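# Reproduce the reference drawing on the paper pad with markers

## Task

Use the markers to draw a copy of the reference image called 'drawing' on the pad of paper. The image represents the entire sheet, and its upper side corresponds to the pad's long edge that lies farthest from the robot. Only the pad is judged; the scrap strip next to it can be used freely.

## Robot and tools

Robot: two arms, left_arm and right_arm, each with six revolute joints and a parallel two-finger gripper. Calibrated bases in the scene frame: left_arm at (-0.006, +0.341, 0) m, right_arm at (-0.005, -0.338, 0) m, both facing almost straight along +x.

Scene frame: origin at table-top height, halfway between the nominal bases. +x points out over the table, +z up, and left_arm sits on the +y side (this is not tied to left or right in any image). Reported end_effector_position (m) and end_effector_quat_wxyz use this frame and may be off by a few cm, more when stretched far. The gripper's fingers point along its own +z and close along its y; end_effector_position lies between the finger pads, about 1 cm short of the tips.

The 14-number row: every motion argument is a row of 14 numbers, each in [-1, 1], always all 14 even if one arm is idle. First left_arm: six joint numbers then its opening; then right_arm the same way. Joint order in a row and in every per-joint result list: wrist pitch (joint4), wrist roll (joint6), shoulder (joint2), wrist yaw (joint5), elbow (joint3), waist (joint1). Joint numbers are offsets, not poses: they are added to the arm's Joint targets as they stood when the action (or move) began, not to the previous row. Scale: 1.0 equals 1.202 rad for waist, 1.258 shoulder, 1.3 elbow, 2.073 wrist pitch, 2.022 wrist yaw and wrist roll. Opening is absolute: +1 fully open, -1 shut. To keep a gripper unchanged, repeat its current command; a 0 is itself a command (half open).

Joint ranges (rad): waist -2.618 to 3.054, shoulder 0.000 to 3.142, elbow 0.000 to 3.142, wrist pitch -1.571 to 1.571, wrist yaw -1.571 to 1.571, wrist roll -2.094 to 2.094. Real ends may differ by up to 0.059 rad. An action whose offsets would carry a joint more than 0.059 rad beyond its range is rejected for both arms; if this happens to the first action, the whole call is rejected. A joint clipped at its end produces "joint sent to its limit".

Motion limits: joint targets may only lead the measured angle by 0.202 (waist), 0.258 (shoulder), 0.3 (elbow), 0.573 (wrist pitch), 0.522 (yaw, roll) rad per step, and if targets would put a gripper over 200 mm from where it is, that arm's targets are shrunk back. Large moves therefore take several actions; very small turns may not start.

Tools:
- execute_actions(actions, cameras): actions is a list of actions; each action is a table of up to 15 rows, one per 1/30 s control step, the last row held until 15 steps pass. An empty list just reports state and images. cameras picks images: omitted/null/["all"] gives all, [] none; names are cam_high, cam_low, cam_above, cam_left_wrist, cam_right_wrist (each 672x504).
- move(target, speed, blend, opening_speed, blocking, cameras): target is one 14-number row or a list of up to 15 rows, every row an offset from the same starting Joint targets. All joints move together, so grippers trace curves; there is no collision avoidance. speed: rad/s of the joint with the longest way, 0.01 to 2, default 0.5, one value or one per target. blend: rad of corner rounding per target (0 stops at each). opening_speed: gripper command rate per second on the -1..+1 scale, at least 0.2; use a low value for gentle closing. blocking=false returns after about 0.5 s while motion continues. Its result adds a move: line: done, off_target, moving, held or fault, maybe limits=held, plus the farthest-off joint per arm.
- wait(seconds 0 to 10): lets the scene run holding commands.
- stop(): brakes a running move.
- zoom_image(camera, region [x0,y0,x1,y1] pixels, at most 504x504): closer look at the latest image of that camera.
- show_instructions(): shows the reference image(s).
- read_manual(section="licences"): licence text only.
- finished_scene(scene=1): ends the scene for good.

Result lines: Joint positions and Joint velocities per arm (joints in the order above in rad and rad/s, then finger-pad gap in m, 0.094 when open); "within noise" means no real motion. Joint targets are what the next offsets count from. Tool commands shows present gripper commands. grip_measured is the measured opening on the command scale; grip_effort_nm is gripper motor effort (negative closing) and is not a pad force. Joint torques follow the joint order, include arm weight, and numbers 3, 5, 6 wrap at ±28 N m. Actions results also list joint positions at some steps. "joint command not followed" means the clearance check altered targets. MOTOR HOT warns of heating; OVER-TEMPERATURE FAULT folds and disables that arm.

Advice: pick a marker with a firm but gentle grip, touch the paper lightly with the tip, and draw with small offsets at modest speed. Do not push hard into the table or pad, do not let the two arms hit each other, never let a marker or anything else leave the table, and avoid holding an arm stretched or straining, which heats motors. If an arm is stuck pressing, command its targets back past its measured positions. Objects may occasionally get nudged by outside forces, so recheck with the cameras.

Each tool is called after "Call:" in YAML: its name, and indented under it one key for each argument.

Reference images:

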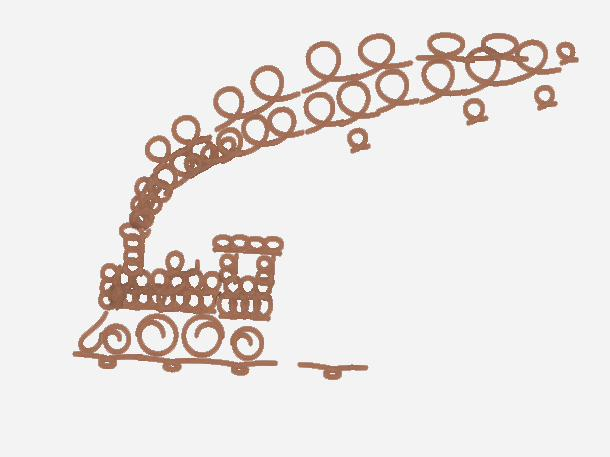

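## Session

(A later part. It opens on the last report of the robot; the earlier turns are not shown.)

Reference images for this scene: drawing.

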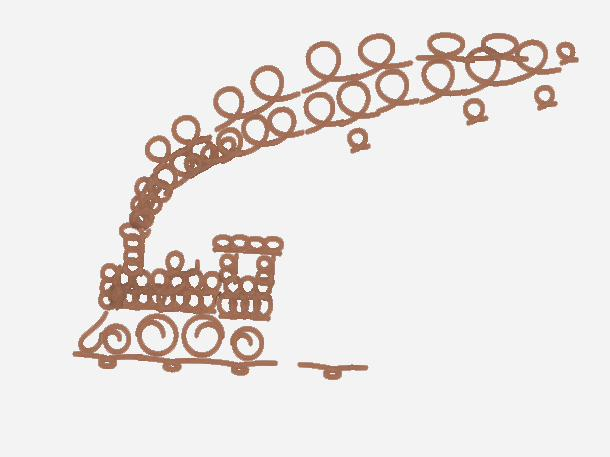

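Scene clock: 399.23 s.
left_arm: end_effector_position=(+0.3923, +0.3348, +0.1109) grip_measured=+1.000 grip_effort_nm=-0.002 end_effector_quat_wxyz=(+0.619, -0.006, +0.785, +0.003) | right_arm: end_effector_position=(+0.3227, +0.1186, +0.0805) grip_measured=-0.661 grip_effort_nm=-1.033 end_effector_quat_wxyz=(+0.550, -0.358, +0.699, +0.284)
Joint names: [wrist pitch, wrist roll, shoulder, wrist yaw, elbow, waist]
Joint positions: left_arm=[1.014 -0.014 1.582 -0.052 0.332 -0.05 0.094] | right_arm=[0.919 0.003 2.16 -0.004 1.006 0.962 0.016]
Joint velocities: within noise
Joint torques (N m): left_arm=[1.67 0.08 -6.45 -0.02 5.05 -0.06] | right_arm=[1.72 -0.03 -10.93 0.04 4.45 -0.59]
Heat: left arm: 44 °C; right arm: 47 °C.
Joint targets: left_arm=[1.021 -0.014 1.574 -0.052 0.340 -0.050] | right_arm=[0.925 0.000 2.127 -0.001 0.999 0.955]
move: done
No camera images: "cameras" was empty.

Call:
move:
  target:
    - [0,0,0,0,0,0,1,0,0,-0.0051,0,-0.0069,-0.0034,-0.9]
    - [0,0,0,0,0,0,1,0,0,-0.0124,0,-0.0167,0.0147,-0.9]
    - [0,0,0,0,0,0,1,0,0,-0.0175,0,-0.0236,0.0181,-0.9]
    - [0,0,0,0,0,0,1,0,0,0.0168,0,0.0048,0.0229,-0.9]
    - [0,0,0,0,0,0,1,0,0,0.0330,0,0.0268,0.0285,-0.9]
    - [0,0,0,0,0,0,1,0,0,0.0381,0,0.0338,0.0319,-0.9]
    - [0,0,0,0,0,0,1,0,0,0.0454,0,0.0436,0.0139,-0.9]
    - [0,0,0,0,0,0,1,0,0,0.0505,0,0.0506,0.0105,-0.9]
    - [0,0,0,0,0,0,1,0,0,0.0158,0,0.0219,0.0058,-0.9]
    - [0,0,0,0,0,0,1,0,0,0.0107,0,0.0149,0.0024,-0.9]
    - [0,0,0,0,0,0,1,0,0,0.0034,0,0.0051,0.0204,-0.9]
    - [0,0,0,0,0,0,1,0,0,-0.0018,0,-0.0019,0.0238,-0.9]
    - [0,0,0,0,0,0,1,0,0,0.0330,0,0.0268,0.0285,-0.9]
    - [0,0,0,0,0,0,1,0,0,0.0566,0,0.0587,0.0386,-0.9]
    - [0,0,0,0,0,0,1,0,0,0.0034,0,0.0245,0.0386,-0.9]
  speed: [0.06,0.06,0.06,0.12,0.06,0.06,0.06,0.06,0.12,0.06,0.06,0.06,0.12,0.06,0.12]
  blend: [0,0.002,0,0.002,0.002,0,0.002,0,0.002,0,0.002,0,0.002,0,0]
  cameras: []

Scene clock: 405.00 s.
left_arm: end_effector_position=(+0.3923, +0.3348, +0.1109) grip_measured=+1.000 grip_effort_nm=-0.002 end_effector_quat_wxyz=(+0.619, -0.006, +0.785, +0.003) | right_arm: end_effector_position=(+0.3118, +0.1359, +0.0882) grip_measured=-0.661 grip_effort_nm=-1.033 end_effector_quat_wxyz=(+0.553, -0.366, +0.687, +0.298)
Joint names: [wrist pitch, wrist roll, shoulder, wrist yaw, elbow, waist]
Joint positions: left_arm=[1.014 -0.014 1.582 -0.052 0.332 -0.05 0.094] | right_arm=[0.918 0.003 2.169 -0.004 1.039 0.995 0.016]
Joint velocities: within noise
Joint torques (N m): left_arm=[1.67 0.05 -6.35 -0.05 5.22 -0.02] | right_arm=[1.72 -0.03 -11.48 0.05 4.44 0.53]
Heat: left arm: 44 °C; right arm: 47 °C.
Joint targets: left_arm=[1.021 -0.014 1.574 -0.052 0.340 -0.050] | right_arm=[0.925 0.000 2.131 -0.001 1.031 1.001]
move: off_target (right_arm); right_arm: the shoulder is farthest, 0.038 rad from its target
No camera images: "cameras" was empty.

Call:
move:
  target:
    - [0,0,0,0,0,0,1,0,0,-0.0050,0,-0.0066,-0.0331,-0.9]
    - [0,0,0,0,0,0,1,0,0,-0.0050,0,-0.0066,-0.0124,-0.9]
    - [0,0,0,0,0,0,1,0,0,0.0298,0,0.0242,-0.0124,-0.9]
    - [0,0,0,0,0,0,1,0,0,0.0483,0,0.0286,-0.0124,-0.9]
    - [0,0,0,0,0,0,1,0,0,0.0534,0,0.0347,-0.0055,-0.9]
    - [0,0,0,0,0,0,1,0,0,0.0608,0,0.0447,-0.0235,-0.9]
    - [0,0,0,0,0,0,1,0,0,0.0659,0,0.0517,-0.0268,-0.9]
    - [0,0,0,0,0,0,1,0,0,0.0306,0,0.0230,-0.0315,-0.9]
    - [0,0,0,0,0,0,1,0,0,0.0255,0,0.0160,-0.0348,-0.9]
    - [0,0,0,0,0,0,1,0,0,0.0181,0,0.0060,-0.0168,-0.9]
    - [0,0,0,0,0,0,1,0,0,0.0130,0,-0.0011,-0.0135,-0.9]
    - [0,0,0,0,0,0,1,0,0,0.0483,0,0.0276,-0.0108,-0.9]
    - [0,0,0,0,0,0,1,0,0,-0.0050,0,-0.0066,-0.0108,-0.9]
    - [0,0,0,0,0,0,1,0,0,-0.0106,0,-0.0144,-0.0024,-0.9]
    - [0,0,0,0,0,0,1,0,0,0.0241,0,0.0164,-0.0024,-0.9]
  speed: [0.1,0.04,0.1,0.05,0.06,0.06,0.06,0.12,0.06,0.06,0.06,0.12,0.12,0.05,0.1]
  blend: [0,0,0,0,0,0.002,0,0.002,0,0.002,0,0,0,0,0]
  cameras: []

Scene clock: 412.27 s.
left_arm: end_effector_position=(+0.3923, +0.3348, +0.1109) grip_measured=+1.000 grip_effort_nm=-0.007 end_effector_quat_wxyz=(+0.619, -0.006, +0.785, +0.003) | right_arm: end_effector_position=(+0.3107, +0.1322, +0.0882) grip_measured=-0.661 grip_effort_nm=-1.028 end_effector_quat_wxyz=(+0.552, -0.366, +0.688, +0.296)
Joint names: [wrist pitch, wrist roll, shoulder, wrist yaw, elbow, waist]
Joint positions: left_arm=[1.014 -0.014 1.582 -0.052 0.332 -0.05 0.094] | right_arm=[0.919 0.003 2.158 -0.003 1.022 0.993 0.016]
Joint velocities: within noise
Joint torques (N m): left_arm=[1.66 0 -6.38 -0.06 5.19 0.02] | right_arm=[1.72 -0.03 -8.23 0.03 7.82 0.39]
Heat: left arm: 44 °C; right arm: 47 °C.
Joint targets: left_arm=[1.021 -0.014 1.574 -0.052 0.340 -0.050] | right_arm=[0.925 0.000 2.162 0.000 1.052 0.998]
move: done
No camera images: "cameras" was empty.

Call:
move:
  target:
    - [0,0,0,0,0,0,1,0,0,0.0185,0,0.0044,0,-0.9]
    - [0,0,0,0,0,0,1,0,0,0.0230,0,0.0096,0.0065,-0.9]
    - [0,0,0,0,0,0,1,0,0,0.0294,0,0.0183,-0.0115,-0.9]
    - [0,0,0,0,0,0,1,0,0,0.0339,0,0.0245,-0.0144,-0.9]
    - [0,0,0,0,0,0,1,0,0,-0.0013,0,-0.0042,-0.0185,-0.9]
    - [0,0,0,0,0,0,1,0,0,-0.0058,0,-0.0104,-0.0214,-0.9]
    - [0,0,0,0,0,0,1,0,0,-0.0122,0,-0.0191,-0.0034,-0.9]
    - [0,0,0,0,0,0,1,0,0,-0.0167,0,-0.0253,-0.0005,-0.9]
    - [0,0,0,0,0,0,1,0,0,0.0185,0,0.0034,0.0016,-0.9]
    - [0,0,0,0,0,0,1,0,0,-0.0347,0,-0.0308,0.0016,-0.9]
    - [0,0,0,0,0,0,1,0,0,-0.0408,0,-0.0395,0.0095,-0.9]
    - [0,0,0,0,0,0,1,0,0,-0.0064,0,-0.0087,0.0095,-0.9]
    - [0,0,0,0,0,0,1,0,0,0.0121,0,-0.0043,0.0095,-0.9]
    - [0,0,0,0,0,0,1,0,0,0.0172,0,0.0017,0.0164,-0.9]
    - [0,0,0,0,0,0,1,0,0,0.0245,0,0.0117,-0.0016,-0.9]
  speed: [0.05,0.06,0.06,0.06,0.12,0.06,0.06,0.06,0.12,0.12,0.05,0.1,0.05,0.06,0.06]
  blend: [0,0,0.002,0,0.002,0,0.002,0,0,0,0,0,0,0,0]
  cameras: []

Scene clock: 418.27 s.
left_arm: end_effector_position=(+0.3923, +0.3348, +0.1109) grip_measured=+1.000 grip_effort_nm=-0.002 end_effector_quat_wxyz=(+0.619, -0.006, +0.785, +0.003) | right_arm: end_effector_position=(+0.3072, +0.1383, +0.0807) grip_measured=-0.661 grip_effort_nm=-1.028 end_effector_quat_wxyz=(+0.548, -0.371, +0.689, +0.298)
Joint names: [wrist pitch, wrist roll, shoulder, wrist yaw, elbow, waist]
Joint positions: left_arm=[1.014 -0.014 1.582 -0.052 0.332 -0.05 0.094] | right_arm=[0.92 0.003 2.183 -0.003 1.038 1.004 0.016]
Joint velocities: within noise
Joint torques (N m): left_arm=[1.69 0.06 -6.32 -0.06 5.3 -0.2] | right_arm=[1.71 -0.03 -7.99 0.03 7.72 -0.69]
Heat: left arm: 44 °C; right arm: 47 °C.
Joint targets: left_arm=[1.021 -0.014 1.574 -0.052 0.340 -0.050] | right_arm=[0.926 0.000 2.192 0.000 1.068 0.997]
move: done
No camera images: "cameras" was empty.

Call:
move:
  target:
    - [0,0,0,0,0,0,1,0,0,0.0051,0,0.0070,-0.0033,-0.9]
    - [0,0,0,0,0,0,1,0,0,-0.0298,0,-0.0218,-0.0081,-0.9]
    - [0,0,0,0,0,0,1,0,0,-0.0349,0,-0.0287,-0.0114,-0.9]
    - [0,0,0,0,0,0,1,0,0,-0.0422,0,-0.0387,0.0066,-0.9]
    - [0,0,0,0,0,0,1,0,0,-0.0473,0,-0.0457,0.0099,-0.9]
    - [0,0,0,0,0,0,1,0,0,-0.0124,0,-0.0170,0.0127,-0.9]
    - [0,0,0,0,0,0,1,0,0,-0.0653,0,-0.0512,0.0127,-0.9]
    - [0,0,0,0,0,0,1,0,0,-0.3578,0,-0.3720,-0.6044,-0.9]
  speed: [0.06,0.12,0.06,0.06,0.06,0.12,0.12,0.7]
  blend: [0,0.002,0,0.002,0,0,0,0]
  cameras: ["cam_above"]

Call:
zoom_image:
  camera: "cam_above"
  region: [220, 270, 320, 360]

Scene clock: 422.47 s.
left_arm: end_effector_position=(+0.3923, +0.3348, +0.1109) grip_measured=+1.000 grip_effort_nm=0.002 end_effector_quat_wxyz=(+0.619, -0.006, +0.785, +0.003) | right_arm: end_effector_position=(+0.4422, -0.2248, +0.1097) grip_measured=-0.661 grip_effort_nm=-1.038 end_effector_quat_wxyz=(+0.605, -0.096, +0.787, +0.075)
Joint names: [wrist pitch, wrist roll, shoulder, wrist yaw, elbow, waist]
Joint positions: left_arm=[1.014 -0.014 1.582 -0.052 0.332 -0.05 0.094] | right_arm=[0.919 0.003 1.771 0.005 0.591 0.265 0.016]
Joint velocities: within noise
Joint torques (N m): left_arm=[1.67 0.02 -6.34 -0.03 5.23 -0.17] | right_arm=[1.71 -0.03 -7.84 -0.04 4.29 0.49]
Heat: left arm: 44 °C; right arm: 47 °C.
Joint targets: left_arm=[1.021 -0.014 1.574 -0.052 0.340 -0.050] | right_arm=[0.925 0.000 1.742 0.000 0.584 0.270]
move: done
Images, in order (width x height): cam_above 672x504.

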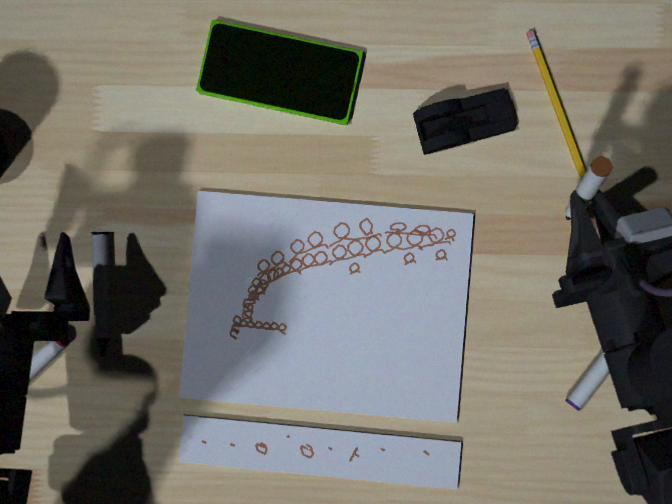

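Scaled by 5.040 from the camera's 672x504 image, which has a finer 960x720 frame.

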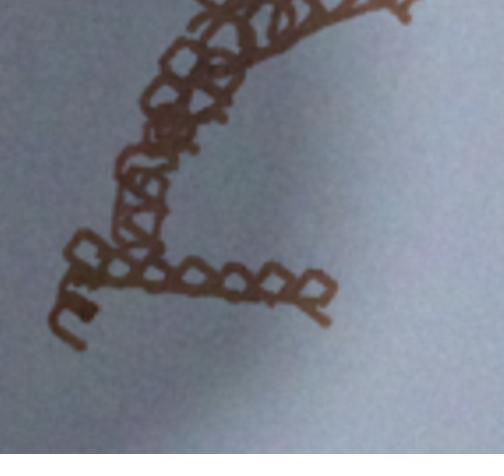

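Call:
zoom_image:
  camera: "cam_above"
  region: [225, 305, 265, 345]

Scaled by 12.600 from the camera's 672x504 image, which has a finer 960x720 frame.

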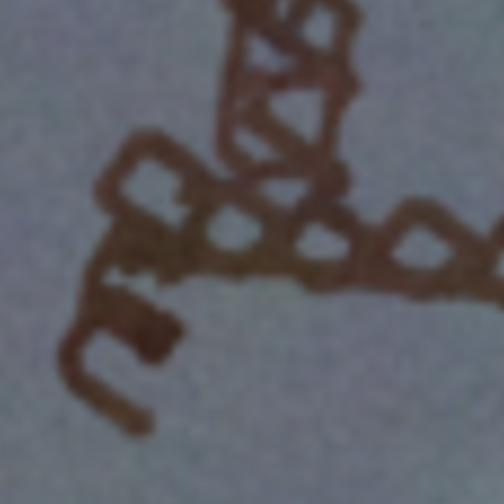

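Call:
move:
  target:
    - [0,0,0,0,0,0,1,0,0,0.1926,0,0.1819,0.5453,-0.9]
    - [0,0,0,0,0,0,1,0,0,0.1926,0,0.1819,0.5768,-0.9]
    - [0,0,0,0,0,0,1,0,0,0.2223,0,0.2119,0.5768,-0.9]
    - [0,0,0,0,0,0,1,0,0,0.2423,0,0.2172,0.5768,-0.9]
    - [0,0,0,0,0,0,1,0,0,0.2470,0,0.2217,0.5777,-0.9]
    - [0,0,0,0,0,0,1,0,0,0.2522,0,0.2286,0.5834,-0.9]
    - [0,0,0,0,0,0,1,0,0,0.2597,0,0.2383,0.5654,-0.9]
    - [0,0,0,0,0,0,1,0,0,0.2650,0,0.2452,0.5617,-0.9]
    - [0,0,0,0,0,0,1,0,0,0.2330,0,0.2175,0.5563,-0.9]
    - [0,0,0,0,0,0,1,0,0,0.2277,0,0.2106,0.5526,-0.9]
    - [0,0,0,0,0,0,1,0,0,0.2202,0,0.2009,0.5706,-0.9]
    - [0,0,0,0,0,0,1,0,0,0.2150,0,0.1940,0.5743,-0.9]
    - [0,0,0,0,0,0,1,0,0,0.2470,0,0.2217,0.5797,-0.9]
    - [0,0,0,0,0,0,1,0,0,0.2625,0,0.2418,0.5862,-0.9]
    - [0,0,0,0,0,0,1,0,0,0.2678,0,0.2487,0.5899,-0.9]
  speed: [0.8,0.05,0.1,0.05,0.05,0.06,0.06,0.06,0.12,0.06,0.06,0.06,0.12,0.06,0.06]
  blend: [0,0,0,0,0,0,0.002,0,0.002,0,0.002,0,0.002,0.002,0]
  cameras: []

Scene clock: 437.63 s.
left_arm: end_effector_position=(+0.3923, +0.3348, +0.1109) grip_measured=+1.000 grip_effort_nm=-0.002 end_effector_quat_wxyz=(+0.619, -0.006, +0.785, +0.003) | right_arm: end_effector_position=(+0.3007, +0.0979, +0.0791) grip_measured=-0.661 grip_effort_nm=-1.033 end_effector_quat_wxyz=(+0.536, -0.366, +0.706, +0.281)
Joint names: [wrist pitch, wrist roll, shoulder, wrist yaw, elbow, waist]
Joint positions: left_arm=[1.014 -0.014 1.582 -0.052 0.332 -0.05 0.094] | right_arm=[0.919 0.003 2.07 -0.005 0.88 0.972 0.016]
Joint velocities: within noise
Joint torques (N m): left_arm=[1.66 0.03 -6.39 -0.06 5.26 -0.06] | right_arm=[1.7 -0.03 -7.05 0.05 7.3 0.54]
Heat: left arm: 44 °C; right arm: 47 °C.
Joint targets: left_arm=[1.021 -0.014 1.574 -0.052 0.340 -0.050] | right_arm=[0.925 0.000 2.079 0.000 0.908 0.979]
move: done
No camera images: "cameras" was empty.

Call:
move:
  target:
    - [0,0,0,0,0,0,1,0,0,0.0075,0,0.0098,-0.0180,-0.9]
    - [0,0,0,0,0,0,1,0,0,0.0127,0,0.0168,-0.0217,-0.9]
    - [0,0,0,0,0,0,1,0,0,-0.0198,0,-0.0109,-0.0270,-0.9]
    - [0,0,0,0,0,0,1,0,0,-0.0251,0,-0.0179,-0.0307,-0.9]
    - [0,0,0,0,0,0,1,0,0,-0.0325,0,-0.0277,-0.0127,-0.9]
    - [0,0,0,0,0,0,1,0,0,-0.0378,0,-0.0346,-0.0090,-0.9]
    - [0,0,0,0,0,0,1,0,0,-0.0053,0,-0.0069,-0.0037,-0.9]
    - [0,0,0,0,0,0,1,0,0,0.0107,0,0.0141,0.0023,-0.9]
    - [0,0,0,0,0,0,1,0,0,0.0160,0,0.0211,0.0059,-0.9]
    - [0,0,0,0,0,0,1,0,0,0.0234,0,0.0310,-0.0121,-0.9]
    - [0,0,0,0,0,0,1,0,0,0.0287,0,0.0380,-0.0157,-0.9]
    - [0,0,0,0,0,0,1,0,0,-0.0043,0,0.0103,-0.0209,-0.9]
    - [0,0,0,0,0,0,1,0,0,-0.0096,0,0.0033,-0.0246,-0.9]
    - [0,0,0,0,0,0,1,0,0,-0.0170,0,-0.0066,-0.0066,-0.9]
    - [0,0,0,0,0,0,1,0,0,-0.0223,0,-0.0136,-0.0029,-0.9]
  speed: [0.06,0.06,0.12,0.06,0.06,0.06,0.12,0.06,0.06,0.06,0.06,0.12,0.06,0.06,0.06]
  blend: [0.002,0,0.002,0,0.002,0,0.002,0.002,0,0.002,0,0.002,0,0.002,0]
  cameras: []

Scene clock: 442.73 s.
left_arm: end_effector_position=(+0.3923, +0.3348, +0.1109) grip_measured=+1.000 grip_effort_nm=-0.002 end_effector_quat_wxyz=(+0.619, -0.006, +0.785, +0.003) | right_arm: end_effector_position=(+0.3051, +0.1006, +0.0793) grip_measured=-0.661 grip_effort_nm=-1.033 end_effector_quat_wxyz=(+0.539, -0.364, +0.706, +0.281)
Joint names: [wrist pitch, wrist roll, shoulder, wrist yaw, elbow, waist]
Joint positions: left_arm=[1.014 -0.014 1.582 -0.052 0.332 -0.05 0.094] | right_arm=[0.919 0.003 2.084 -0.005 0.9 0.969 0.016]
Joint velocities: within noise
Joint torques (N m): left_arm=[1.64 0.04 -6.34 -0.04 5.26 -0.05] | right_arm=[1.7 -0.03 -10.41 0.05 3.96 0.58]
Heat: left arm: 44 °C; right arm: 47 °C.
Joint targets: left_arm=[1.021 -0.014 1.574 -0.052 0.340 -0.050] | right_arm=[0.925 0.000 2.051 0.000 0.890 0.976]
move: done
No camera images: "cameras" was empty.

Call:
move:
  target:
    - [0,0,0,0,0,0,1,0,0,0.0330,0,0.0277,0.0052,-0.9]
    - [0,0,0,0,0,0,1,0,0,0.0490,0,0.0494,0.0110,-0.9]
    - [0,0,0,0,0,0,1,0,0,0.0543,0,0.0564,0.0146,-0.9]
    - [0,0,0,0,0,0,1,0,0,0.0618,0,0.0664,-0.0034,-0.9]
    - [0,0,0,0,0,0,1,0,0,0.0670,0,0.0734,-0.0070,-0.9]
    - [0,0,0,0,0,0,1,0,0,0.0336,0,0.0452,-0.0121,-0.9]
    - [0,0,0,0,0,0,1,0,0,0.0284,0,0.0382,-0.0158,-0.9]
    - [0,0,0,0,0,0,1,0,0,0.0209,0,0.0282,0.0023,-0.9]
    - [0,0,0,0,0,0,1,0,0,0.0156,0,0.0212,0.0059,-0.9]
    - [0,0,0,0,0,0,1,0,0,0.0490,0,0.0494,0.0110,-0.9]
    - [0,0,0,0,0,0,1,0,0,0.0651,0,0.0711,0.0167,-0.9]
    - [0,0,0,0,0,0,1,0,0,0.0704,0,0.0782,0.0203,-0.9]
    - [0,0,0,0,0,0,1,0,0,0.0779,0,0.0883,0.0023,-0.9]
    - [0,0,0,0,0,0,1,0,0,0.0831,0,0.0954,-0.0013,-0.9]
    - [0,0,0,0,0,0,1,0,0,0.0492,0,0.0667,-0.0064,-0.9]
  speed: [0.12,0.06,0.06,0.06,0.06,0.12,0.06,0.06,0.06,0.12,0.06,0.06,0.06,0.06,0.12]
  blend: [0.002,0.002,0,0.002,0,0.002,0,0.002,0,0.002,0.002,0,0.002,0,0]
  cameras: []

Scene clock: 448.10 s.
left_arm: end_effector_position=(+0.3923, +0.3348, +0.1109) grip_measured=+1.000 grip_effort_nm=0.002 end_effector_quat_wxyz=(+0.619, -0.006, +0.785, +0.003) | right_arm: end_effector_position=(+0.3137, +0.1186, +0.0800) grip_measured=-0.661 grip_effort_nm=-1.033 end_effector_quat_wxyz=(+0.546, -0.363, +0.698, +0.287)
Joint names: [wrist pitch, wrist roll, shoulder, wrist yaw, elbow, waist]
Joint positions: left_arm=[1.014 -0.014 1.582 -0.052 0.332 -0.05 0.094] | right_arm=[0.919 0.003 2.145 -0.005 0.983 0.975 0.016]
Joint velocities: within noise
Joint torques (N m): left_arm=[1.64 0.05 -6.32 -0.04 5.26 -0.05] | right_arm=[1.71 -0.03 -10.73 0.05 4.34 -0.59]
Heat: left arm: 44 °C; right arm: 47 °C.
Joint targets: left_arm=[1.021 -0.014 1.574 -0.052 0.340 -0.050] | right_arm=[0.925 0.000 2.113 -0.001 0.976 0.968]
move: done
No camera images: "cameras" was empty.

Call:
move:
  target:
    - [0,0,0,0,0,0,1,0,0,-0.0053,0,-0.0071,-0.0035,-0.9]
    - [0,0,0,0,0,0,1,0,0,-0.0127,0,-0.0172,0.0145,-0.9]
    - [0,0,0,0,0,0,1,0,0,-0.0180,0,-0.0243,0.0181,-0.9]
    - [0,0,0,0,0,0,1,0,0,0.0159,0,0.0044,0.0231,-0.9]
    - [0,0,0,0,0,0,1,0,0,0.0329,0,0.0272,0.0294,-0.9]
    - [0,0,0,0,0,0,1,0,0,0.0381,0,0.0344,0.0329,-0.9]
    - [0,0,0,0,0,0,1,0,0,0.0456,0,0.0446,0.0149,-0.9]
    - [0,0,0,0,0,0,1,0,0,0.0509,0,0.0519,0.0114,-0.9]
    - [0,0,0,0,0,0,1,0,0,0.0165,0,0.0232,0.0064,-0.9]
    - [0,0,0,0,0,0,1,0,0,0.0112,0,0.0159,0.0029,-0.9]
    - [0,0,0,0,0,0,1,0,0,0.0037,0,0.0057,0.0209,-0.9]
    - [0,0,0,0,0,0,1,0,0,-0.0015,0,-0.0015,0.0244,-0.9]
    - [0,0,0,0,0,0,1,0,0,0.0329,0,0.0272,0.0294,-0.9]
    - [0,0,0,0,0,0,1,0,0,0.0509,0,0.0514,0.0358,-0.9]
    - [0,0,0,0,0,0,1,0,0,0.0561,0,0.0586,0.0393,-0.9]
  speed: [0.06,0.06,0.06,0.12,0.06,0.06,0.06,0.06,0.12,0.06,0.06,0.06,0.12,0.06,0.06]
  blend: [0,0.002,0,0.002,0.002,0,0.002,0,0.002,0,0.002,0,0.002,0.002,0]
  cameras: []

Scene clock: 453.37 s.
left_arm: end_effector_position=(+0.3923, +0.3348, +0.1109) grip_measured=+1.000 grip_effort_nm=-0.002 end_effector_quat_wxyz=(+0.619, -0.006, +0.785, +0.003) | right_arm: end_effector_position=(+0.3032, +0.1370, +0.0804) grip_measured=-0.661 grip_effort_nm=-1.033 end_effector_quat_wxyz=(+0.545, -0.373, +0.689, +0.298)
Joint names: [wrist pitch, wrist roll, shoulder, wrist yaw, elbow, waist]
Joint positions: left_arm=[1.014 -0.014 1.582 -0.052 0.332 -0.05 0.094] | right_arm=[0.919 0.003 2.174 -0.004 1.024 1.009 0.016]
Joint velocities: within noise
Joint torques (N m): left_arm=[1.68 0.03 -6.43 -0.03 5.23 0.02] | right_arm=[1.71 -0.03 -7.86 0.04 7.58 0.54]
Heat: left arm: 44 °C; right arm: 47 °C.
Joint targets: left_arm=[1.021 -0.014 1.574 -0.052 0.340 -0.050] | right_arm=[0.925 0.000 2.183 0.000 1.053 1.015]
move: done
No camera images: "cameras" was empty.

Call:
move:
  target:
    - [0,0,0,0,0,0,1,0,0,0.0075,0,0.0102,-0.0180,-0.9]
    - [0,0,0,0,0,0,1,0,0,0.0128,0,0.0175,-0.0215,-0.9]
    - [0,0,0,0,0,0,1,0,0,-0.0220,0,-0.0112,-0.0264,-0.9]
    - [0,0,0,0,0,0,1,0,0,-0.0273,0,-0.0185,-0.0299,-0.9]
    - [0,0,0,0,0,0,1,0,0,-0.0348,0,-0.0288,-0.0119,-0.9]
    - [0,0,0,0,0,0,1,0,0,-0.0400,0,-0.0360,-0.0084,-0.9]
    - [0,0,0,0,0,0,1,0,0,-0.0052,0,-0.0073,-0.0035,-0.9]
    - [0,0,0,0,0,0,1,0,0,0.0089,0,0.0120,0.0013,-0.9]
    - [0,0,0,0,0,0,1,0,0,-0.0440,0,-0.0222,0.0013,-0.9]
    - [0,0,0,0,0,0,1,0,0,-0.3508,0,-0.3604,-0.6199,-0.9]
  speed: [0.06,0.06,0.12,0.06,0.06,0.06,0.12,0.06,0.12,0.7]
  blend: [0.002,0,0.002,0,0.002,0,0.002,0,0,0]
  cameras: ["cam_above"]

Call:
zoom_image:
  camera: "cam_above"
  region: [225, 300, 295, 350]

Scene clock: 458.40 s.
left_arm: end_effector_position=(+0.3923, +0.3348, +0.1109) grip_measured=+1.000 grip_effort_nm=-0.002 end_effector_quat_wxyz=(+0.619, -0.006, +0.785, +0.003) | right_arm: end_effector_position=(+0.4421, -0.2244, +0.1099) grip_measured=-0.661 grip_effort_nm=-1.028 end_effector_quat_wxyz=(+0.605, -0.096, +0.787, +0.075)
Joint names: [wrist pitch, wrist roll, shoulder, wrist yaw, elbow, waist]
Joint positions: left_arm=[1.014 -0.014 1.582 -0.052 0.332 -0.05 0.094] | right_arm=[0.919 0.003 1.77 0.004 0.591 0.266 0.016]
Joint velocities: within noise
Joint torques (N m): left_arm=[1.65 0.04 -6.32 -0.06 5.23 -0.25] | right_arm=[1.71 -0.03 -7.83 -0.04 4.3 0.29]
Heat: left arm: 44 °C; right arm: 47 °C.
Joint targets: left_arm=[1.021 -0.014 1.574 -0.052 0.340 -0.050] | right_arm=[0.926 0.000 1.742 0.000 0.584 0.270]
move: done
Images, in order (width x height): cam_above 672x504.

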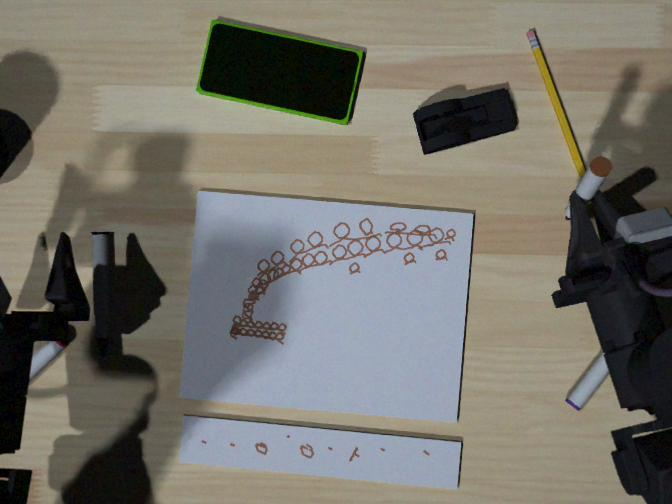

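Scaled by 7.200 from the camera's 672x504 image, which has a finer 960x720 frame.

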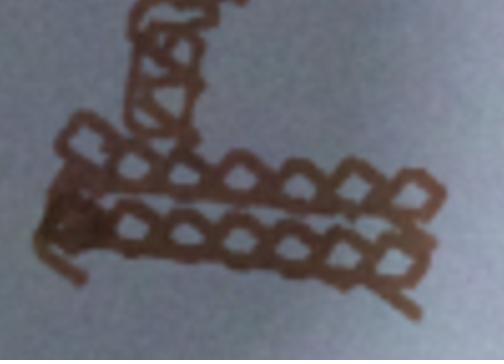

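Call:
move:
  target:
    - [0,0,0,0,0,0,1,0,0,0.2016,0,0.1946,0.5253,-0.9]
    - [0,0,0,0,0,0,1,0,0,0.2016,0,0.1946,0.5632,-0.9]
    - [0,0,0,0,0,0,1,0,0,0.2336,0,0.2246,0.5632,-0.9]
  speed: [0.8,0.05,0.1]
  cameras: []

Call:
move:
  target:
    - [0,0,0,0,0,0,1,0,0,0.0180,0,0.0047,0,-0.9]
  speed: 0.05
  cameras: []

Scene clock: 462.63 s.
left_arm: end_effector_position=(+0.3923, +0.3348, +0.1109) grip_measured=+1.000 grip_effort_nm=0.002 end_effector_quat_wxyz=(+0.619, -0.006, +0.785, +0.003) | right_arm: end_effector_position=(+0.3094, +0.0816, +0.0855) grip_measured=-0.661 grip_effort_nm=-1.033 end_effector_quat_wxyz=(+0.542, -0.355, +0.711, +0.273)
Joint names: [wrist pitch, wrist roll, shoulder, wrist yaw, elbow, waist]
Joint positions: left_arm=[1.014 -0.014 1.582 -0.052 0.332 -0.05 0.094] | right_arm=[0.919 0.003 2.031 -0.005 0.845 0.941 0.016]
Joint velocities: within noise
Joint torques (N m): left_arm=[1.66 0.06 -6.34 -0.03 5.2 -0.16] | right_arm=[1.7 -0.03 -7.09 0.05 7.64 0.5]
Heat: left arm: 44 °C; right arm: 47 °C.
Joint targets: left_arm=[1.021 -0.014 1.574 -0.052 0.340 -0.050] | right_arm=[0.926 0.000 2.036 0.000 0.876 0.947]
move: done
No camera images: "cameras" was empty.

Scene clock: 463.33 s.
left_arm: end_effector_position=(+0.3923, +0.3348, +0.1109) grip_measured=+1.000 grip_effort_nm=-0.002 end_effector_quat_wxyz=(+0.619, -0.006, +0.785, +0.003) | right_arm: end_effector_position=(+0.3105, +0.0830, +0.0792) grip_measured=-0.661 grip_effort_nm=-1.033 end_effector_quat_wxyz=(+0.539, -0.356, +0.714, +0.272)
Joint names: [wrist pitch, wrist roll, shoulder, wrist yaw, elbow, waist]
Joint positions: left_arm=[1.014 -0.014 1.582 -0.052 0.332 -0.05 0.094] | right_arm=[0.919 0.003 2.05 -0.005 0.855 0.941 0.016]
Joint velocities: within noise
Joint torques (N m): left_arm=[1.66 0.01 -6.48 -0.06 5.27 -0.03] | right_arm=[1.71 -0.03 -6.97 0.05 7.31 0.51]
Heat: left arm: 44 °C; right arm: 47 °C.
Joint targets: left_arm=[1.021 -0.014 1.574 -0.052 0.340 -0.050] | right_arm=[0.926 0.000 2.058 0.000 0.882 0.947]
move: done
No camera images: "cameras" was empty.

Call:
move:
  target:
    - [0,0,0,0,0,0,1,0,0,-0.0500,0,-0.0347,0,-0.9]
    - [0,0,0,0,0,0,1,0,0,-0.2516,0,-0.2293,-0.5632,-0.9]
  speed: [0.1,0.7]
  cameras: ["cam_above"]

Call:
zoom_image:
  camera: "cam_above"
  region: [270, 315, 300, 345]

Scene clock: 465.87 s.
left_arm: end_effector_position=(+0.3923, +0.3348, +0.1109) grip_measured=+1.000 grip_effort_nm=-0.002 end_effector_quat_wxyz=(+0.619, -0.006, +0.785, +0.003) | right_arm: end_effector_position=(+0.4424, -0.2245, +0.1100) grip_measured=-0.661 grip_effort_nm=-1.033 end_effector_quat_wxyz=(+0.605, -0.096, +0.787, +0.075)
Joint names: [wrist pitch, wrist roll, shoulder, wrist yaw, elbow, waist]
Joint positions: left_arm=[1.014 -0.014 1.582 -0.052 0.332 -0.05 0.094] | right_arm=[0.919 0.003 1.771 0.004 0.592 0.265 0.016]
Joint velocities: within noise
Joint torques (N m): left_arm=[1.67 0.04 -6.38 -0.04 5.26 -0.18] | right_arm=[1.71 -0.03 -7.83 -0.04 4.25 0.5]
Heat: left arm: 44 °C; right arm: 47 °C.
Joint targets: left_arm=[1.021 -0.014 1.574 -0.052 0.340 -0.050] | right_arm=[0.926 0.000 1.742 -0.001 0.584 0.270]
move: done
Images, in order (width x height): cam_above 672x504.

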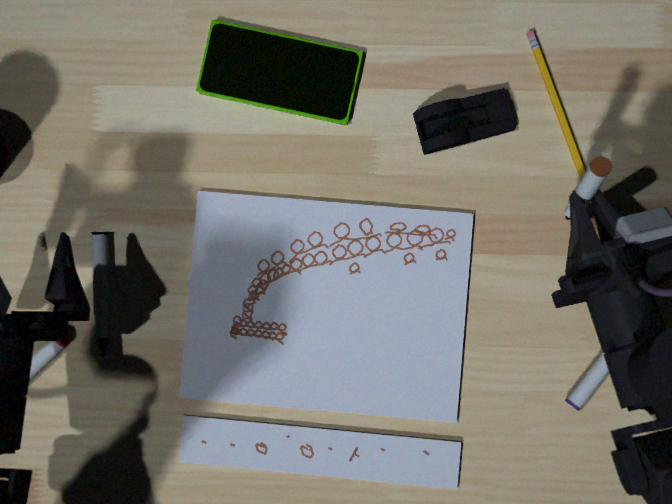

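Scaled by 16.800 from the camera's 672x504 image, which has a finer 960x720 frame.

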